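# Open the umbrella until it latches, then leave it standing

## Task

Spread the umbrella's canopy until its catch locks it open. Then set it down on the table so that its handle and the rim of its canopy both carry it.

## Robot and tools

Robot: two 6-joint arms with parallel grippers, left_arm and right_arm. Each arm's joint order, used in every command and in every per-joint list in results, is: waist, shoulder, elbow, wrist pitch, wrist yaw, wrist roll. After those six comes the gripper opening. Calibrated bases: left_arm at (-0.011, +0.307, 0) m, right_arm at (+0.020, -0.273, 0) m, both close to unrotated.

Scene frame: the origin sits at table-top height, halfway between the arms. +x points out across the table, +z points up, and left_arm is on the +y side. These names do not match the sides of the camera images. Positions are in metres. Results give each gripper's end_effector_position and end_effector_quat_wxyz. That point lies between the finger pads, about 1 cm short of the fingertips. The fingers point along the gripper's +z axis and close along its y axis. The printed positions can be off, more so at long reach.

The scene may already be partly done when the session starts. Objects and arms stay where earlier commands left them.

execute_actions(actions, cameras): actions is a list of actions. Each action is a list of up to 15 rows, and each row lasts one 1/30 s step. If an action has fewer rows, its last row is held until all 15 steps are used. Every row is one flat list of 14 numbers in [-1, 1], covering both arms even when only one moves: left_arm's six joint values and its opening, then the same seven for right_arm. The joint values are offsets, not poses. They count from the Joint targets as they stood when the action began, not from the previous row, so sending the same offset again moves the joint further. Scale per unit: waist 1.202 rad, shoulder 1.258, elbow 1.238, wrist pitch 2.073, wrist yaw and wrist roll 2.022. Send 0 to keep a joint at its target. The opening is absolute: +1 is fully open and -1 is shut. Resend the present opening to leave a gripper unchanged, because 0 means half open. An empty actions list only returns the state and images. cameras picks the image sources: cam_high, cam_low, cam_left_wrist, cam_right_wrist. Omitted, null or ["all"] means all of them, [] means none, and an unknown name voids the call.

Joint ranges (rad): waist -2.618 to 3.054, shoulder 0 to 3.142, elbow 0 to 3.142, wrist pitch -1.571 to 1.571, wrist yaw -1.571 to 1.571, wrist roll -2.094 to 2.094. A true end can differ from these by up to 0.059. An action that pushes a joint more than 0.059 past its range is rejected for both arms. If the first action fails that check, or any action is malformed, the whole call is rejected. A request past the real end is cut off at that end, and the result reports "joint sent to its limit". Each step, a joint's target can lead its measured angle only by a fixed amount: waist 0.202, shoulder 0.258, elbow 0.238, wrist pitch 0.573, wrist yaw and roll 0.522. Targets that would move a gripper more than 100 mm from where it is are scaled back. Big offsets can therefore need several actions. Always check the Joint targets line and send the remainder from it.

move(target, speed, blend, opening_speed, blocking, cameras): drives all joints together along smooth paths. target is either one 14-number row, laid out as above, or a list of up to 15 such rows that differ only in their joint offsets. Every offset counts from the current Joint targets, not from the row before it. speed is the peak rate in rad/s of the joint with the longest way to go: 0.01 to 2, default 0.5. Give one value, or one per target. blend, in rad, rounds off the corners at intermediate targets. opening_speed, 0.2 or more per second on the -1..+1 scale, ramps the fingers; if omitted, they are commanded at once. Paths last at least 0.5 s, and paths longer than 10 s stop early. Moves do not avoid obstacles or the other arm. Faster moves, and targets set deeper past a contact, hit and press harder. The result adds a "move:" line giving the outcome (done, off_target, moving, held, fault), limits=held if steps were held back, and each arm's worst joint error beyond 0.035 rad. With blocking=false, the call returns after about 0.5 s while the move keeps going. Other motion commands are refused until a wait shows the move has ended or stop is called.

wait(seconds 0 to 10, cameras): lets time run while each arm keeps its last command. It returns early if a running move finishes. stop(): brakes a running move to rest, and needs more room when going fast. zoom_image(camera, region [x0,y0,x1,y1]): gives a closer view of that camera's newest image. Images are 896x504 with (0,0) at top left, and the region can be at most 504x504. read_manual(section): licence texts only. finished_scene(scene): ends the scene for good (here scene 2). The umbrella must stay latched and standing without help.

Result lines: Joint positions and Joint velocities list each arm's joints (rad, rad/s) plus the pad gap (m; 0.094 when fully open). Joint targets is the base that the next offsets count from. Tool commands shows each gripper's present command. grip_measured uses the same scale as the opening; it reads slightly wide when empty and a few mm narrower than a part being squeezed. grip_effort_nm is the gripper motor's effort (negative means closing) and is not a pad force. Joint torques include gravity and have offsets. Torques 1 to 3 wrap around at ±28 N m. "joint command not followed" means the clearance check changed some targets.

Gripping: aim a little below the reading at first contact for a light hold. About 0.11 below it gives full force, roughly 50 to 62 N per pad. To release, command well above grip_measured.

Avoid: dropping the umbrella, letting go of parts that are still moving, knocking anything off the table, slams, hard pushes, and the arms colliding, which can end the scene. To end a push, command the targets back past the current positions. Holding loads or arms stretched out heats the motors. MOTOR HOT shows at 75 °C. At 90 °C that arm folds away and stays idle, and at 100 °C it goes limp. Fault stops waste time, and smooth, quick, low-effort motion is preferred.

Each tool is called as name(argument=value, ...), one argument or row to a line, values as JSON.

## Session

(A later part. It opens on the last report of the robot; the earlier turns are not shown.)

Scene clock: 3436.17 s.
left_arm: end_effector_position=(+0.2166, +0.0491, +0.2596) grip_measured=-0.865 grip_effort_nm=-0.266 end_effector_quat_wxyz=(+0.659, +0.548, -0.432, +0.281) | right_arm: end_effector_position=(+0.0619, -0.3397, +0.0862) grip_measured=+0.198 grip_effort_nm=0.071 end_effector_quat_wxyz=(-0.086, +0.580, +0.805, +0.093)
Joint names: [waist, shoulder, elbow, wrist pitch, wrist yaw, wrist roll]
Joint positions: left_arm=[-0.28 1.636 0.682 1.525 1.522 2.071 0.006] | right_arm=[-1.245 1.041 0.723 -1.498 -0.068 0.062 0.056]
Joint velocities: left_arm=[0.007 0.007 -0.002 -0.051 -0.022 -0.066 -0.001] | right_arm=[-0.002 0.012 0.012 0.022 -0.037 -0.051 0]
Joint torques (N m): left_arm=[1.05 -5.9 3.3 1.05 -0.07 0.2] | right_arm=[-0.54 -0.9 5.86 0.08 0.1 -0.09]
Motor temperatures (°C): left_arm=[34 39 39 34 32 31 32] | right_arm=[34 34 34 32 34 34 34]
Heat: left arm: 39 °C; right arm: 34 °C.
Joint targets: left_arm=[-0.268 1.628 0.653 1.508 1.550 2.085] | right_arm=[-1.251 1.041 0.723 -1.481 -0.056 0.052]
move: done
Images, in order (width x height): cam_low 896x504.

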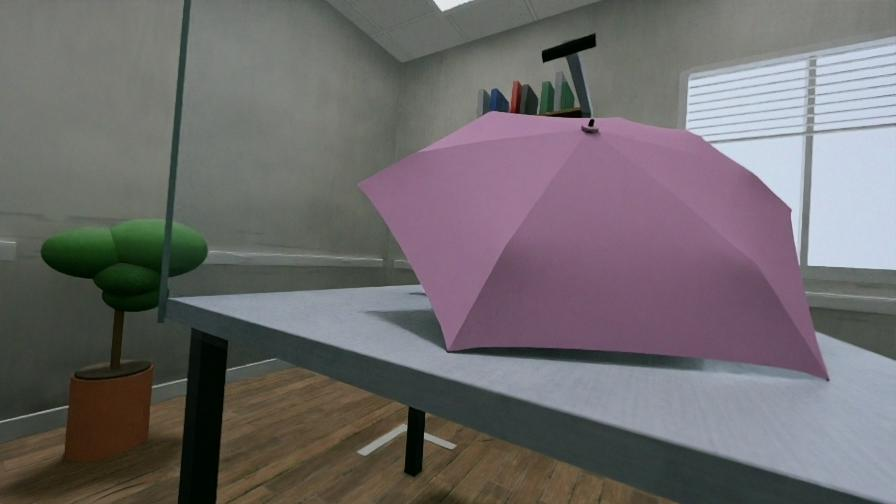

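move(
  target=[0,0,0,0,0,0,-0.8,0,0,0,0,0,0,0.2],
  opening_speed=0.2,
  cameras=["cam_low", "cam_left_wrist"],
)

Scene clock: 3439.17 s.
left_arm: end_effector_position=(+0.2122, +0.0520, +0.2537) grip_measured=-0.801 grip_effort_nm=0.076 end_effector_quat_wxyz=(+0.656, +0.548, -0.441, +0.273) | right_arm: end_effector_position=(+0.0619, -0.3397, +0.0862) grip_measured=+0.198 grip_effort_nm=0.071 end_effector_quat_wxyz=(-0.086, +0.580, +0.805, +0.093)
Joint names: [waist, shoulder, elbow, wrist pitch, wrist yaw, wrist roll]
Joint positions: left_arm=[-0.274 1.636 0.669 1.528 1.551 2.082 0.009] | right_arm=[-1.245 1.041 0.723 -1.498 -0.068 0.062 0.056]
Joint velocities: left_arm=[0.012 -0.017 -0.007 0.037 -0.022 0.066 -0.001] | right_arm=[0.002 0.017 -0.012 -0.037 0.066 -0.066 0]
Joint torques (N m): left_arm=[0.53 -5.85 4.23 1.02 -0.33 0.09] | right_arm=[-0.51 -0.87 5.89 0.1 0.1 -0.08]
Motor temperatures (°C): left_arm=[34 39 39 35 32 31 32] | right_arm=[34 34 34 32 34 34 34]
Heat: left arm: 39 °C; right arm: 34 °C.
Joint targets: left_arm=[-0.268 1.628 0.653 1.508 1.550 2.085] | right_arm=[-1.251 1.041 0.723 -1.481 -0.056 0.052]
move: done
Images, in order (width x height): cam_low 896x504, cam_left_wrist 896x504.

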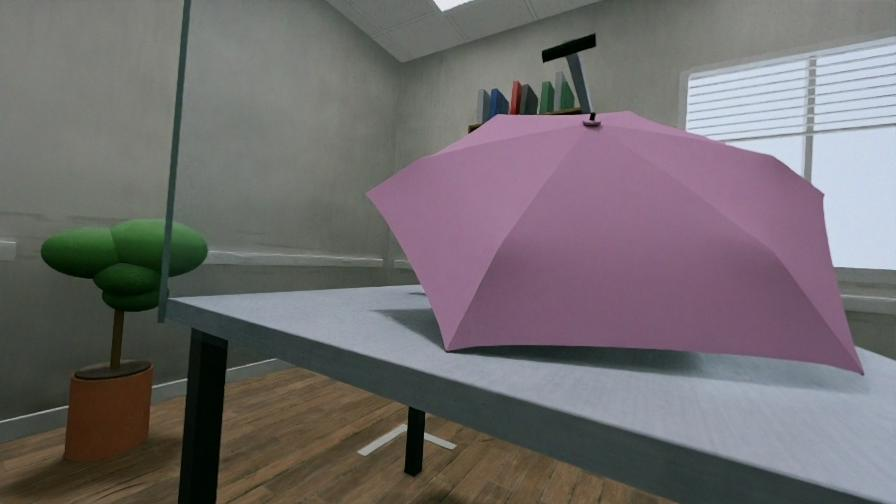

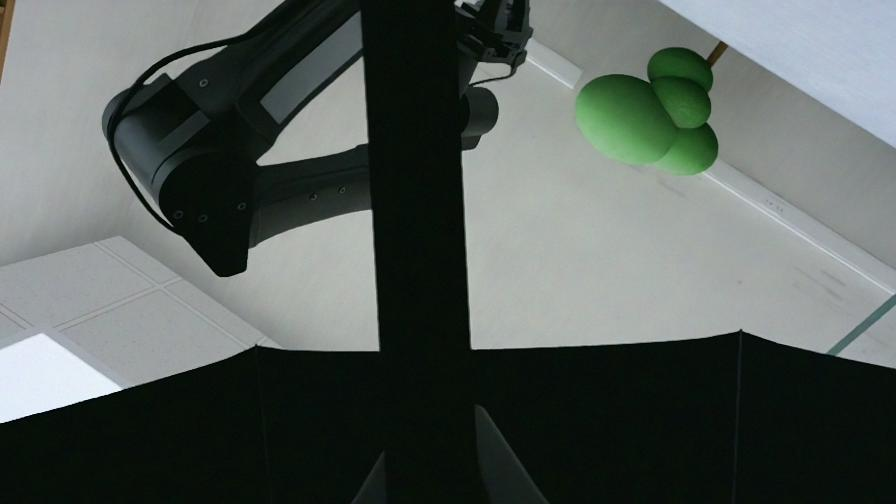

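zoom_image(
  camera="cam_low",
  region=[680, 290, 880, 402],
)

execute_actions(
  actions=[],
  cameras=["cam_high"],
)

Scaled by 2.520 from the camera's 896x504 image, which has a finer 1280x720 frame.

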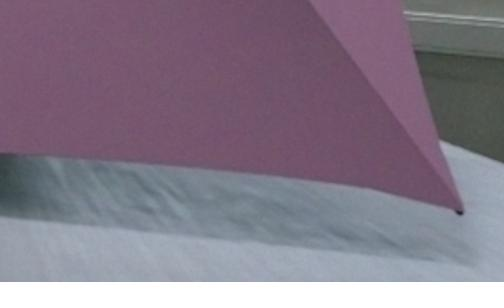

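Scene clock: 3441.27 s.
left_arm: end_effector_position=(+0.2122, +0.0520, +0.2536) grip_measured=-0.801 grip_effort_nm=0.071 end_effector_quat_wxyz=(+0.656, +0.548, -0.441, +0.273) | right_arm: end_effector_position=(+0.0619, -0.3397, +0.0862) grip_measured=+0.198 grip_effort_nm=0.066 end_effector_quat_wxyz=(-0.086, +0.580, +0.805, +0.093)
Joint names: [waist, shoulder, elbow, wrist pitch, wrist yaw, wrist roll]
Joint positions: left_arm=[-0.274 1.636 0.669 1.527 1.551 2.082 0.009] | right_arm=[-1.245 1.041 0.723 -1.498 -0.068 0.062 0.056]
Joint velocities: left_arm=[0.002 -0.002 0.002 -0.007 -0.022 -0.022 0] | right_arm=[0.012 0.007 -0.002 -0.066 -0.007 0.051 0]
Joint torques (N m): left_arm=[0.55 -5.85 4.25 1.02 -0.33 0.08] | right_arm=[-0.51 -0.87 5.86 0.09 0.1 -0.08]
Motor temperatures (°C): left_arm=[34 39 39 35 32 31 32] | right_arm=[34 34 34 32 34 34 34]
Heat: left arm: 39 °C; right arm: 34 °C.
Joint targets: left_arm=[-0.268 1.628 0.653 1.508 1.550 2.085] | right_arm=[-1.251 1.041 0.723 -1.481 -0.056 0.052]
Tool commands: left_gripper/opening=-0.8 right_gripper/opening=+0.2
Images, in order (width x height): cam_high 896x504.

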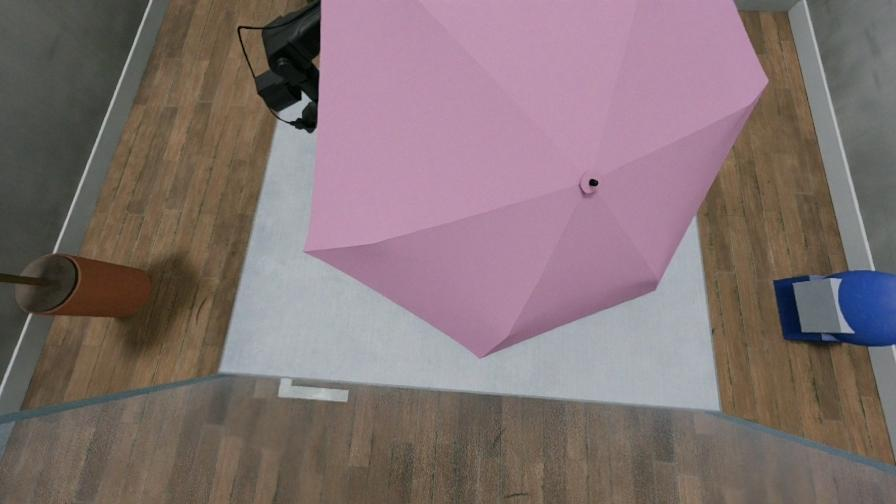

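move(
  target=[0,0,0,0,0,0,-0.5,0,0,0,0,0,0,0.2],
  opening_speed=0.25,
  cameras=["cam_low", "cam_left_wrist"],
)

zoom_image(
  camera="cam_low",
  region=[680, 290, 880, 402],
)

Scene clock: 3464.13 s.
left_arm: end_effector_position=(+0.2119, +0.0521, +0.2534) grip_measured=-0.502 grip_effort_nm=0.071 end_effector_quat_wxyz=(+0.656, +0.548, -0.442, +0.272) | right_arm: end_effector_position=(+0.0619, -0.3397, +0.0862) grip_measured=+0.198 grip_effort_nm=0.076 end_effector_quat_wxyz=(-0.086, +0.580, +0.805, +0.093)
Joint names: [waist, shoulder, elbow, wrist pitch, wrist yaw, wrist roll]
Joint positions: left_arm=[-0.274 1.636 0.669 1.527 1.553 2.083 0.023] | right_arm=[-1.245 1.041 0.723 -1.498 -0.068 0.062 0.056]
Joint velocities: left_arm=[-0.002 -0.007 0.007 -0.037 0.007 0.037 0] | right_arm=[-0.007 -0.027 0.017 0.022 0.066 0.037 0]
Joint torques (N m): left_arm=[0.55 -5.85 4.23 1.02 -0.35 0.06] | right_arm=[-0.54 -0.84 5.93 0.08 0.1 -0.09]
Motor temperatures (°C): left_arm=[34 39 39 35 32 31 32] | right_arm=[34 34 34 32 34 34 34]
Heat: left arm: 39 °C; right arm: 34 °C.
Joint targets: left_arm=[-0.268 1.628 0.653 1.508 1.550 2.085] | right_arm=[-1.251 1.041 0.723 -1.481 -0.056 0.052]
move: done
Images, in order (width x height): cam_low 896x504, cam_left_wrist 896x504.

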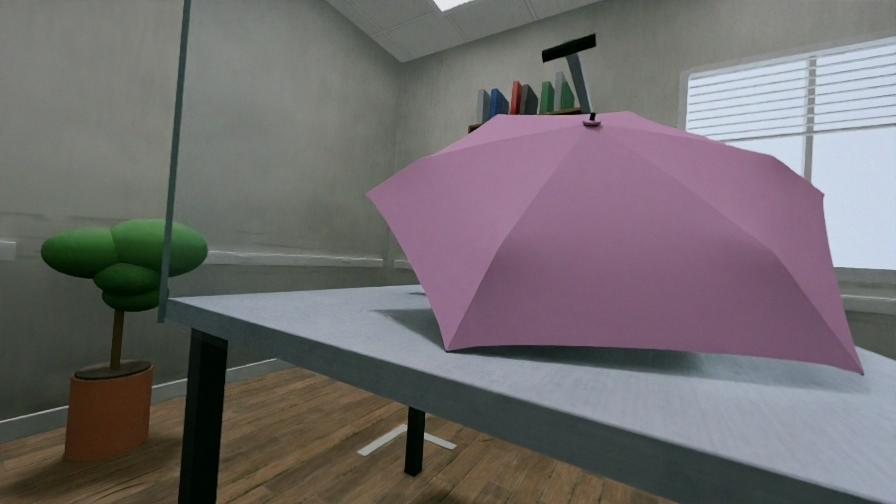

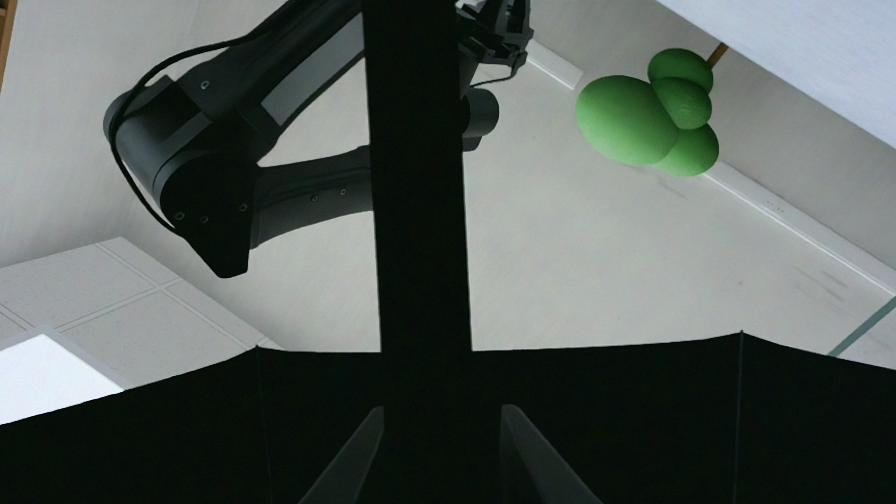

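Scaled by 2.520 from the camera's 896x504 image, which has a finer 1280x720 frame.

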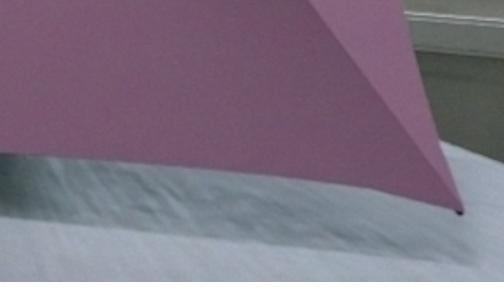

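move(
  target=[0.0458,-0.0223,-0.035,0.0111,0,0,-0.5,0,0,0,0,0,0,0.2],
  speed=0.05,
  cameras=["cam_low", "cam_left_wrist"],
)

zoom_image(
  camera="cam_low",
  region=[680, 290, 880, 402],
)

Scene clock: 3467.67 s.
left_arm: end_effector_position=(+0.2173, +0.0662, +0.2476) grip_measured=-0.501 grip_effort_nm=0.066 end_effector_quat_wxyz=(+0.652, +0.564, -0.421, +0.283) | right_arm: end_effector_position=(+0.0619, -0.3397, +0.0862) grip_measured=+0.198 grip_effort_nm=0.071 end_effector_quat_wxyz=(-0.086, +0.580, +0.805, +0.093)
Joint names: [waist, shoulder, elbow, wrist pitch, wrist yaw, wrist roll]
Joint positions: left_arm=[-0.221 1.62 0.627 1.531 1.554 2.083 0.023] | right_arm=[-1.245 1.041 0.723 -1.498 -0.068 0.062 0.056]
Joint velocities: left_arm=[-0.007 -0.017 -0.022 0.037 -0.007 0.007 0] | right_arm=[-0.007 -0.012 -0.002 0.007 0.037 -0.007 0]
Joint torques (N m): left_arm=[0.69 -6.53 4.08 1.22 -0.34 0.07] | right_arm=[-0.5 -0.88 5.9 0.09 0.11 -0.09]
Motor temperatures (°C): left_arm=[34 39 39 35 32 31 32] | right_arm=[34 34 34 32 34 34 34]
Heat: left arm: 39 °C; right arm: 34 °C.
Joint targets: left_arm=[-0.214 1.600 0.610 1.531 1.550 2.085] | right_arm=[-1.251 1.041 0.723 -1.481 -0.056 0.052]
move: done
Images, in order (width x height): cam_low 896x504, cam_left_wrist 896x504.

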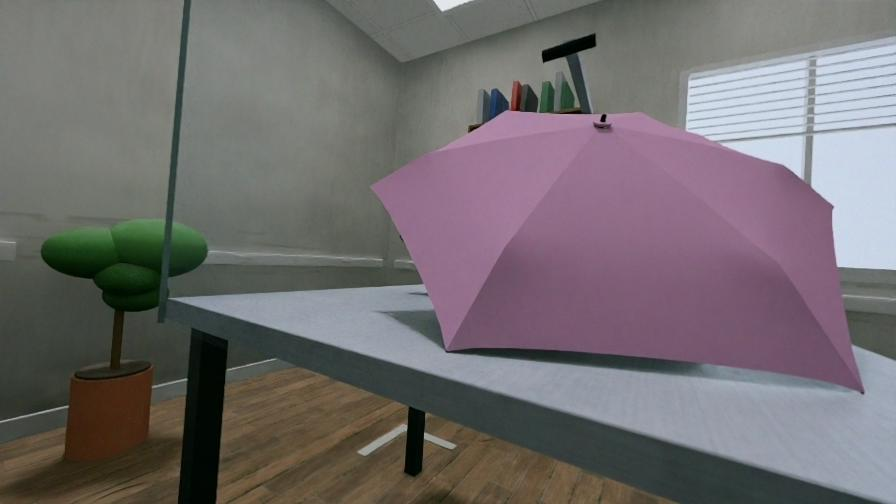

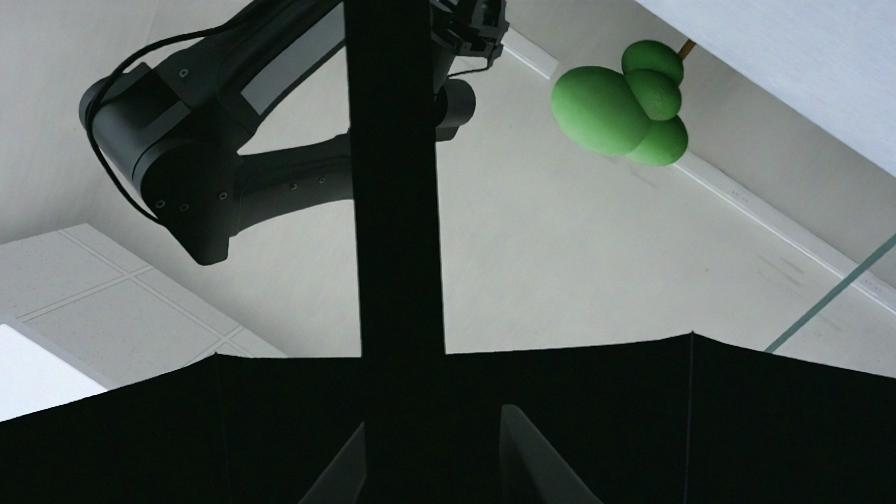

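Scaled by 2.520 from the camera's 896x504 image, which has a finer 1280x720 frame.

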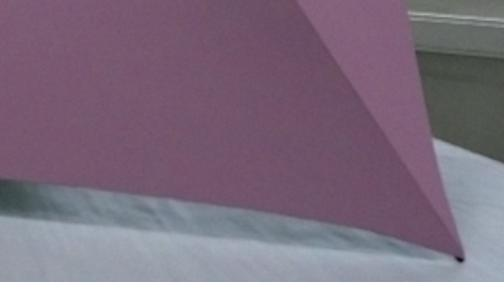

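move(
  target=[
    [0.0832,-0.0644,-0.0737,0.0049,0,0,-0.25,0,0,0,0,0,0,0.2],
    [0.2163,-0.1612,-0.1766,0.0076,0,0,-0.25,0,0,0,0,0,0,0.2],
  ],
  speed=0.1,
  blend=0.03,
  opening_speed=0.5,
  cameras=["cam_low", "cam_left_wrist", "cam_high"],
)

zoom_image(
  camera="cam_low",
  region=[680, 290, 880, 402],
)

Scene clock: 3493.20 s.
left_arm: end_effector_position=(+0.2148, +0.1323, +0.2428) grip_measured=-0.251 grip_effort_nm=0.071 end_effector_quat_wxyz=(+0.608, +0.613, -0.346, +0.366) | right_arm: end_effector_position=(+0.0619, -0.3397, +0.0862) grip_measured=+0.198 grip_effort_nm=0.066 end_effector_quat_wxyz=(-0.086, +0.580, +0.805, +0.093)
Joint names: [waist, shoulder, elbow, wrist pitch, wrist yaw, wrist roll]
Joint positions: left_arm=[0.039 1.413 0.408 1.548 1.554 2.083 0.035] | right_arm=[-1.245 1.041 0.723 -1.498 -0.068 0.062 0.056]
Joint velocities: left_arm=[0.017 0.002 0.007 -0.022 0.081 -0.081 0] | right_arm=[0.002 -0.012 -0.012 -0.11 0.022 -0.066 0]
Joint torques (N m): left_arm=[0.68 -4.44 4.01 1.22 -0.35 0.07] | right_arm=[-0.5 -0.87 5.83 0.08 0.09 -0.08]
Motor temperatures (°C): left_arm=[34 39 39 35 32 31 32] | right_arm=[34 34 34 32 34 34 34]
Heat: left arm: 39 °C; right arm: 34 °C.
Joint targets: left_arm=[0.047 1.397 0.392 1.547 1.550 2.085] | right_arm=[-1.251 1.041 0.723 -1.481 -0.056 0.052]
move: done
Images, in order (width x height): cam_high 896x504, cam_low 896x504, cam_left_wrist 896x504.

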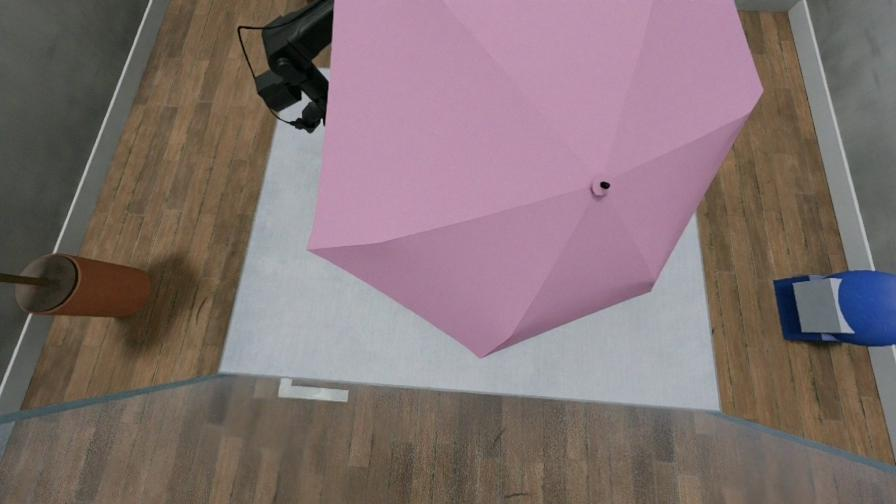

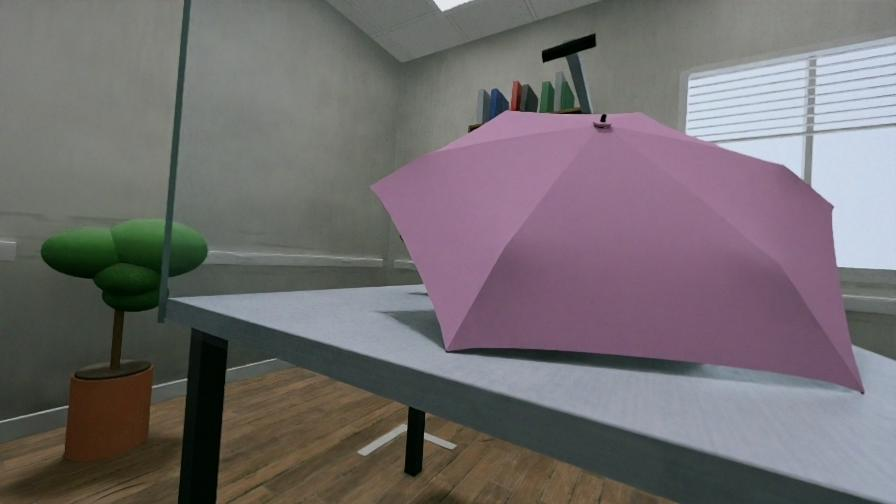

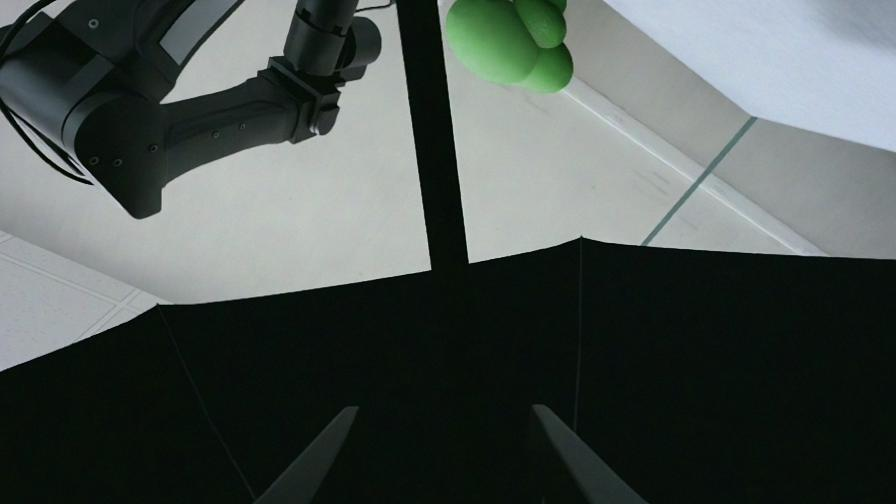

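Scaled by 2.520 from the camera's 896x504 image, which has a finer 1280x720 frame.

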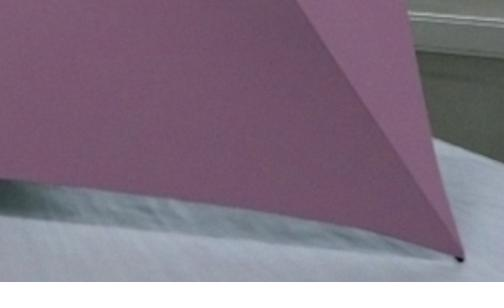

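move(
  target=[0.1664,0,0,0,0,0,-0.25,0.9576,0,0,0,-0.17,0.717,0.2],
  speed=0.7,
  cameras=["cam_low", "cam_right_wrist", "cam_left_wrist"],
)

Scene clock: 3504.83 s.
left_arm: end_effector_position=(+0.2214, +0.1413, +0.2428) grip_measured=-0.251 grip_effort_nm=0.071 end_effector_quat_wxyz=(+0.601, +0.620, -0.334, +0.378) | right_arm: end_effector_position=(+0.0719, -0.3328, +0.0863) grip_measured=+0.198 grip_effort_nm=0.076 end_effector_quat_wxyz=(-0.094, +0.573, +0.809, +0.089)
Joint names: [waist, shoulder, elbow, wrist pitch, wrist yaw, wrist roll]
Joint positions: left_arm=[0.078 1.413 0.408 1.548 1.554 2.083 0.035] | right_arm=[-1.119 1.041 0.723 -1.498 -0.081 0.17 0.056]
Joint velocities: left_arm=[-0.002 0.002 0.012 0.037 0.051 0.037 -0.002] | right_arm=[-0.012 -0.022 -0.012 0.037 0.037 -0.066 -0.001]
Joint torques (N m): left_arm=[0.69 -4.45 4.03 1.22 -0.35 0.07] | right_arm=[-0.54 -0.9 5.89 -0.07 0 -0.05]
Motor temperatures (°C): left_arm=[34 38 39 35 32 31 32] | right_arm=[34 34 34 32 34 34 34]
Heat: left arm: 39 °C; right arm: 34 °C.
Joint targets: left_arm=[0.086 1.397 0.392 1.547 1.550 2.085] | right_arm=[-1.124 1.041 0.723 -1.498 -0.077 0.164]
move: held (right_arm; a check stopped the path), off_target (left_arm; braked when a check withheld steps of right_arm); limits=held; left_arm: the waist is farthest, 0.169 rad from its target; right_arm: the wrist roll is farthest, 1.332 rad from its target
joint command not followed: on one or more control steps a check withheld the commanded joint targets of the right arm, and it was not sent them on those steps.
cause: the commanded joint targets, or the way to them, would bring two parts of the arm too close to each other (its upper arm (the part past the shoulder) and its fingers, with the joints along the arm from the elbow to the wrist roll between them).
Images, in order (width x height): cam_low 896x504, cam_left_wrist 896x504, cam_right_wrist 896x504.

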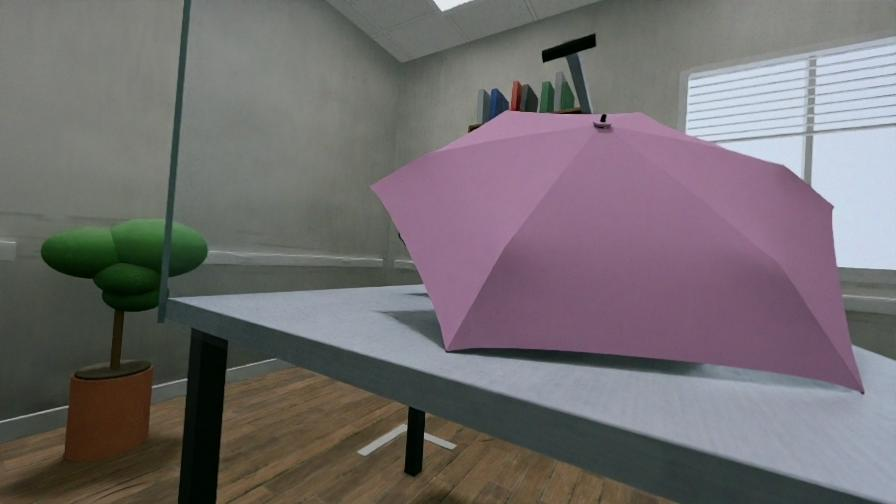

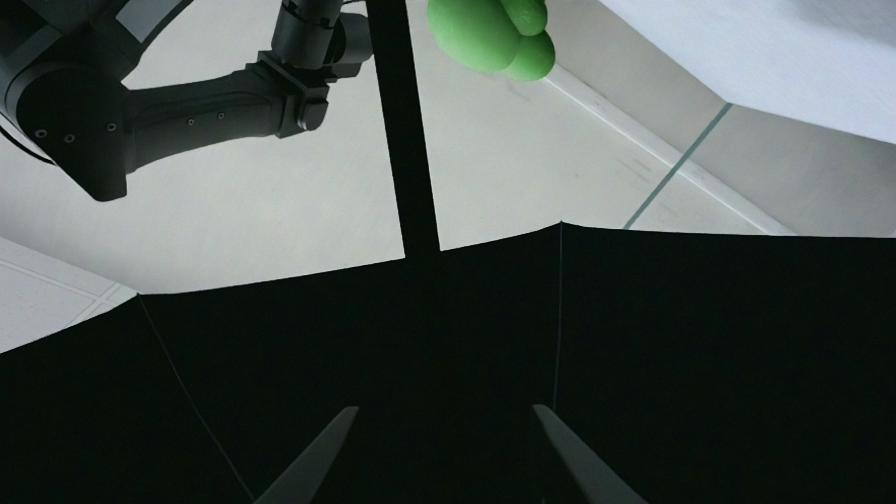

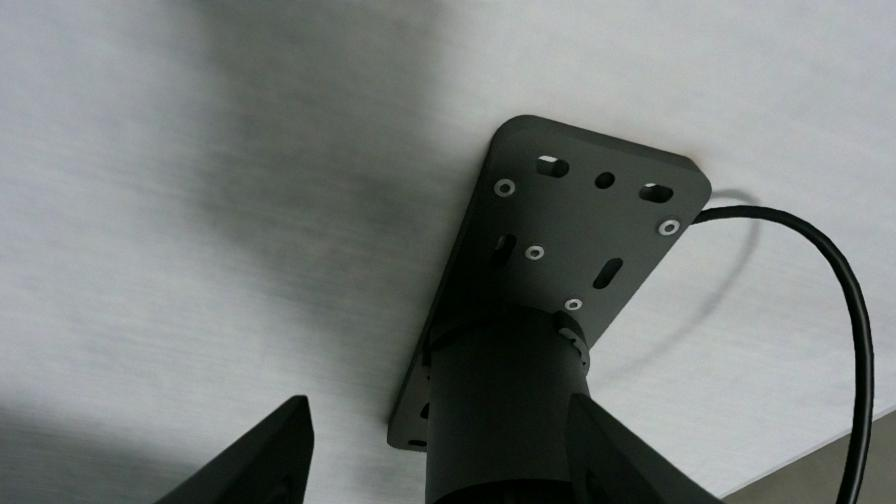

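move(
  target=[0.15,0,0,0,0,0,-0.25,0,0,0,0,0,0,0.2],
  speed=0.3,
  cameras=["cam_low", "cam_left_wrist", "cam_high"],
)

Scene clock: 3508.37 s.
left_arm: end_effector_position=(+0.2475, +0.1862, +0.2428) grip_measured=-0.251 grip_effort_nm=0.071 end_effector_quat_wxyz=(+0.564, +0.648, -0.276, +0.431) | right_arm: end_effector_position=(+0.0719, -0.3328, +0.0863) grip_measured=+0.198 grip_effort_nm=0.071 end_effector_quat_wxyz=(-0.094, +0.573, +0.809, +0.089)
Joint names: [waist, shoulder, elbow, wrist pitch, wrist yaw, wrist roll]
Joint positions: left_arm=[0.261 1.413 0.408 1.548 1.554 2.083 0.035] | right_arm=[-1.119 1.041 0.723 -1.498 -0.081 0.17 0.056]
Joint velocities: left_arm=[0.002 0.012 0.012 0.022 -0.066 0.007 -0.001] | right_arm=[-0.002 -0.017 0.012 -0.095 -0.022 -0.051 -0.003]
Joint torques (N m): left_arm=[0.55 -4.44 4.04 1.21 -0.35 0.07] | right_arm=[-0.54 -0.84 5.87 -0.06 0 -0.04]
Motor temperatures (°C): left_arm=[34 38 39 35 32 31 32] | right_arm=[34 34 34 32 34 34 34]
Heat: left arm: 39 °C; right arm: 34 °C.
Joint targets: left_arm=[0.266 1.397 0.392 1.547 1.550 2.085] | right_arm=[-1.124 1.041 0.723 -1.498 -0.077 0.164]
move: done
Images, in order (width x height): cam_high 896x504, cam_low 896x504, cam_left_wrist 896x504.

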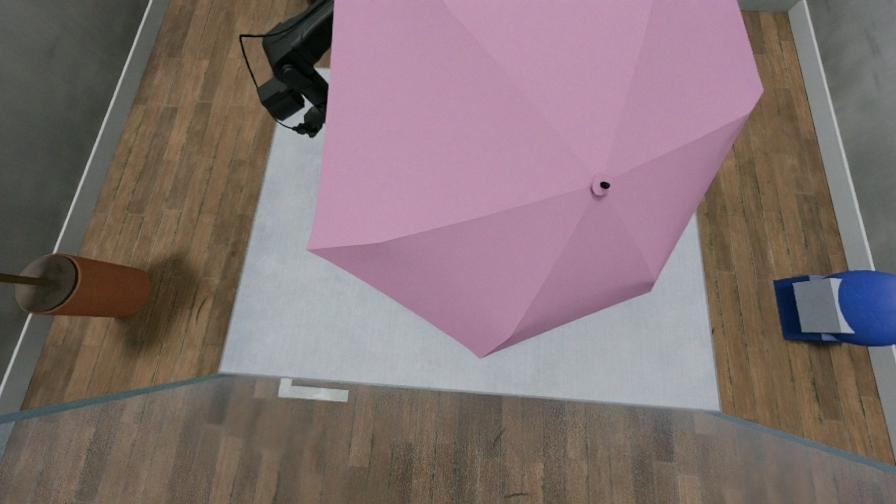

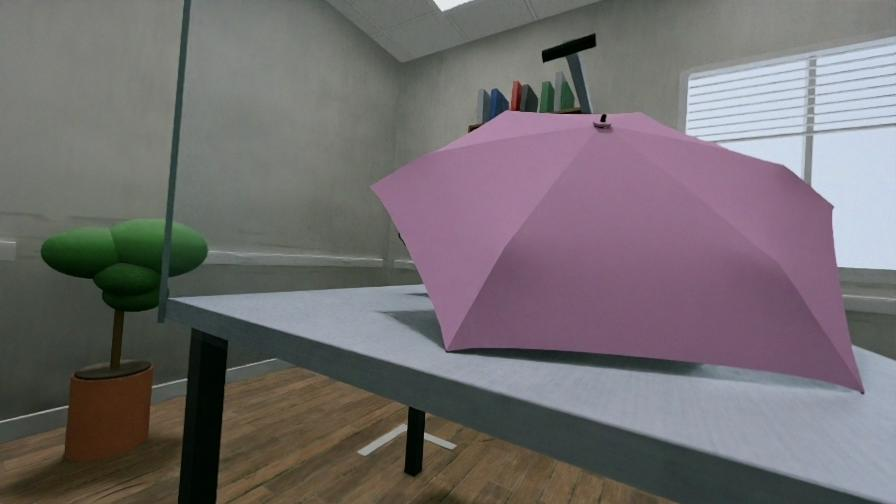

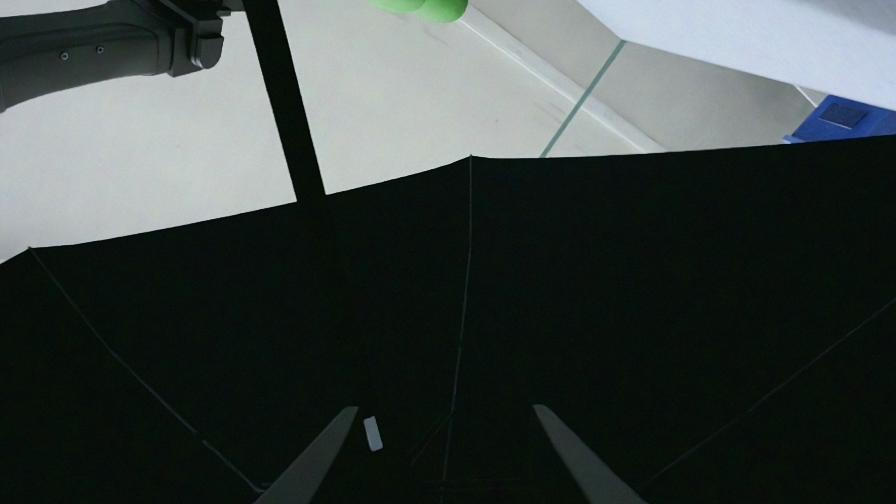

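execute_actions(
  actions=[],
  cameras=["cam_high", "cam_low"],
)

Scene clock: 3510.90 s.
left_arm: end_effector_position=(+0.2475, +0.1862, +0.2428) grip_measured=-0.251 grip_effort_nm=0.071 end_effector_quat_wxyz=(+0.564, +0.648, -0.276, +0.431) | right_arm: end_effector_position=(+0.0719, -0.3328, +0.0863) grip_measured=+0.198 grip_effort_nm=0.061 end_effector_quat_wxyz=(-0.094, +0.573, +0.809, +0.089)
Joint names: [waist, shoulder, elbow, wrist pitch, wrist yaw, wrist roll]
Joint positions: left_arm=[0.261 1.413 0.408 1.548 1.554 2.083 0.035] | right_arm=[-1.119 1.041 0.723 -1.498 -0.081 0.17 0.056]
Joint velocities: left_arm=[0.007 0.007 -0.022 -0.11 0.007 -0.022 -0.001] | right_arm=[0.007 -0.007 0.007 -0.007 0.037 -0.022 0]
Joint torques (N m): left_arm=[0.53 -4.45 4.03 1.22 -0.35 0.07] | right_arm=[-0.5 -0.88 5.85 -0.08 -0.01 -0.05]
Motor temperatures (°C): left_arm=[34 38 39 35 32 31 32] | right_arm=[34 34 34 32 34 34 34]
Heat: left arm: 39 °C; right arm: 34 °C.
Joint targets: left_arm=[0.266 1.397 0.392 1.547 1.550 2.085] | right_arm=[-1.124 1.041 0.723 -1.498 -0.077 0.164]
Tool commands: left_gripper/opening=-0.25 right_gripper/opening=+0.2
Images, in order (width x height): cam_high 896x504, cam_low 896x504.

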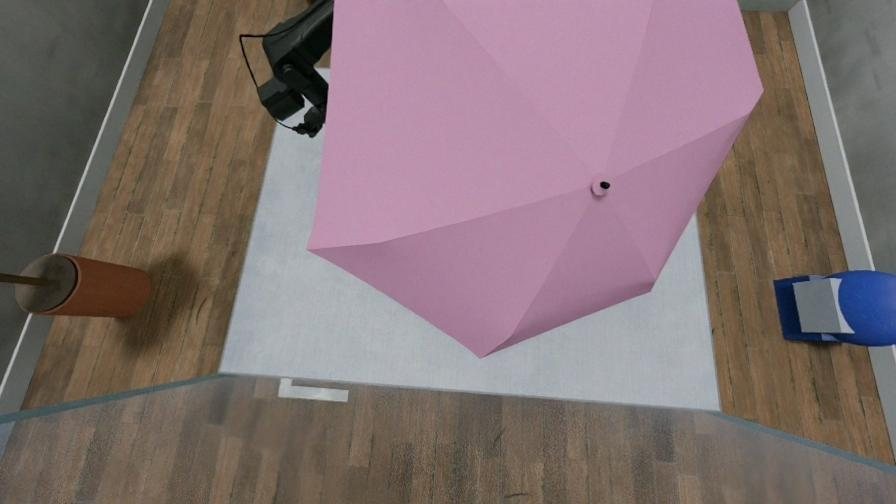

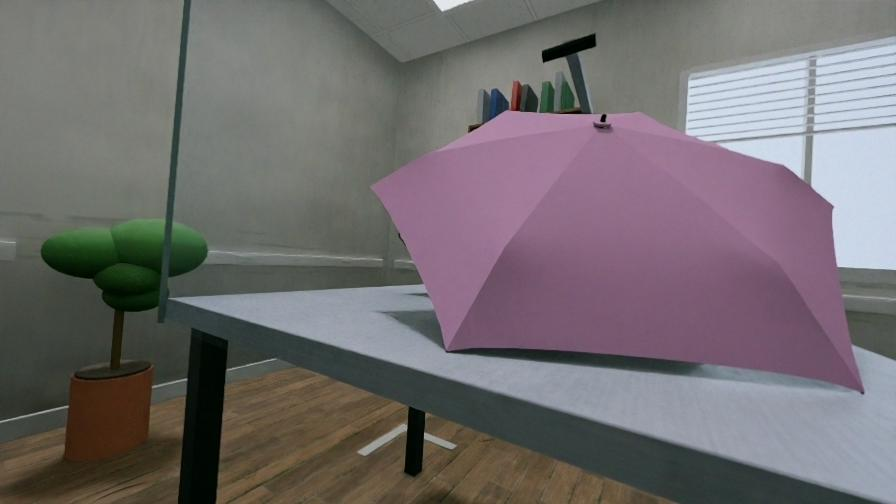

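finished_scene(
  scene=2,
)

The scene is finished: the task was done.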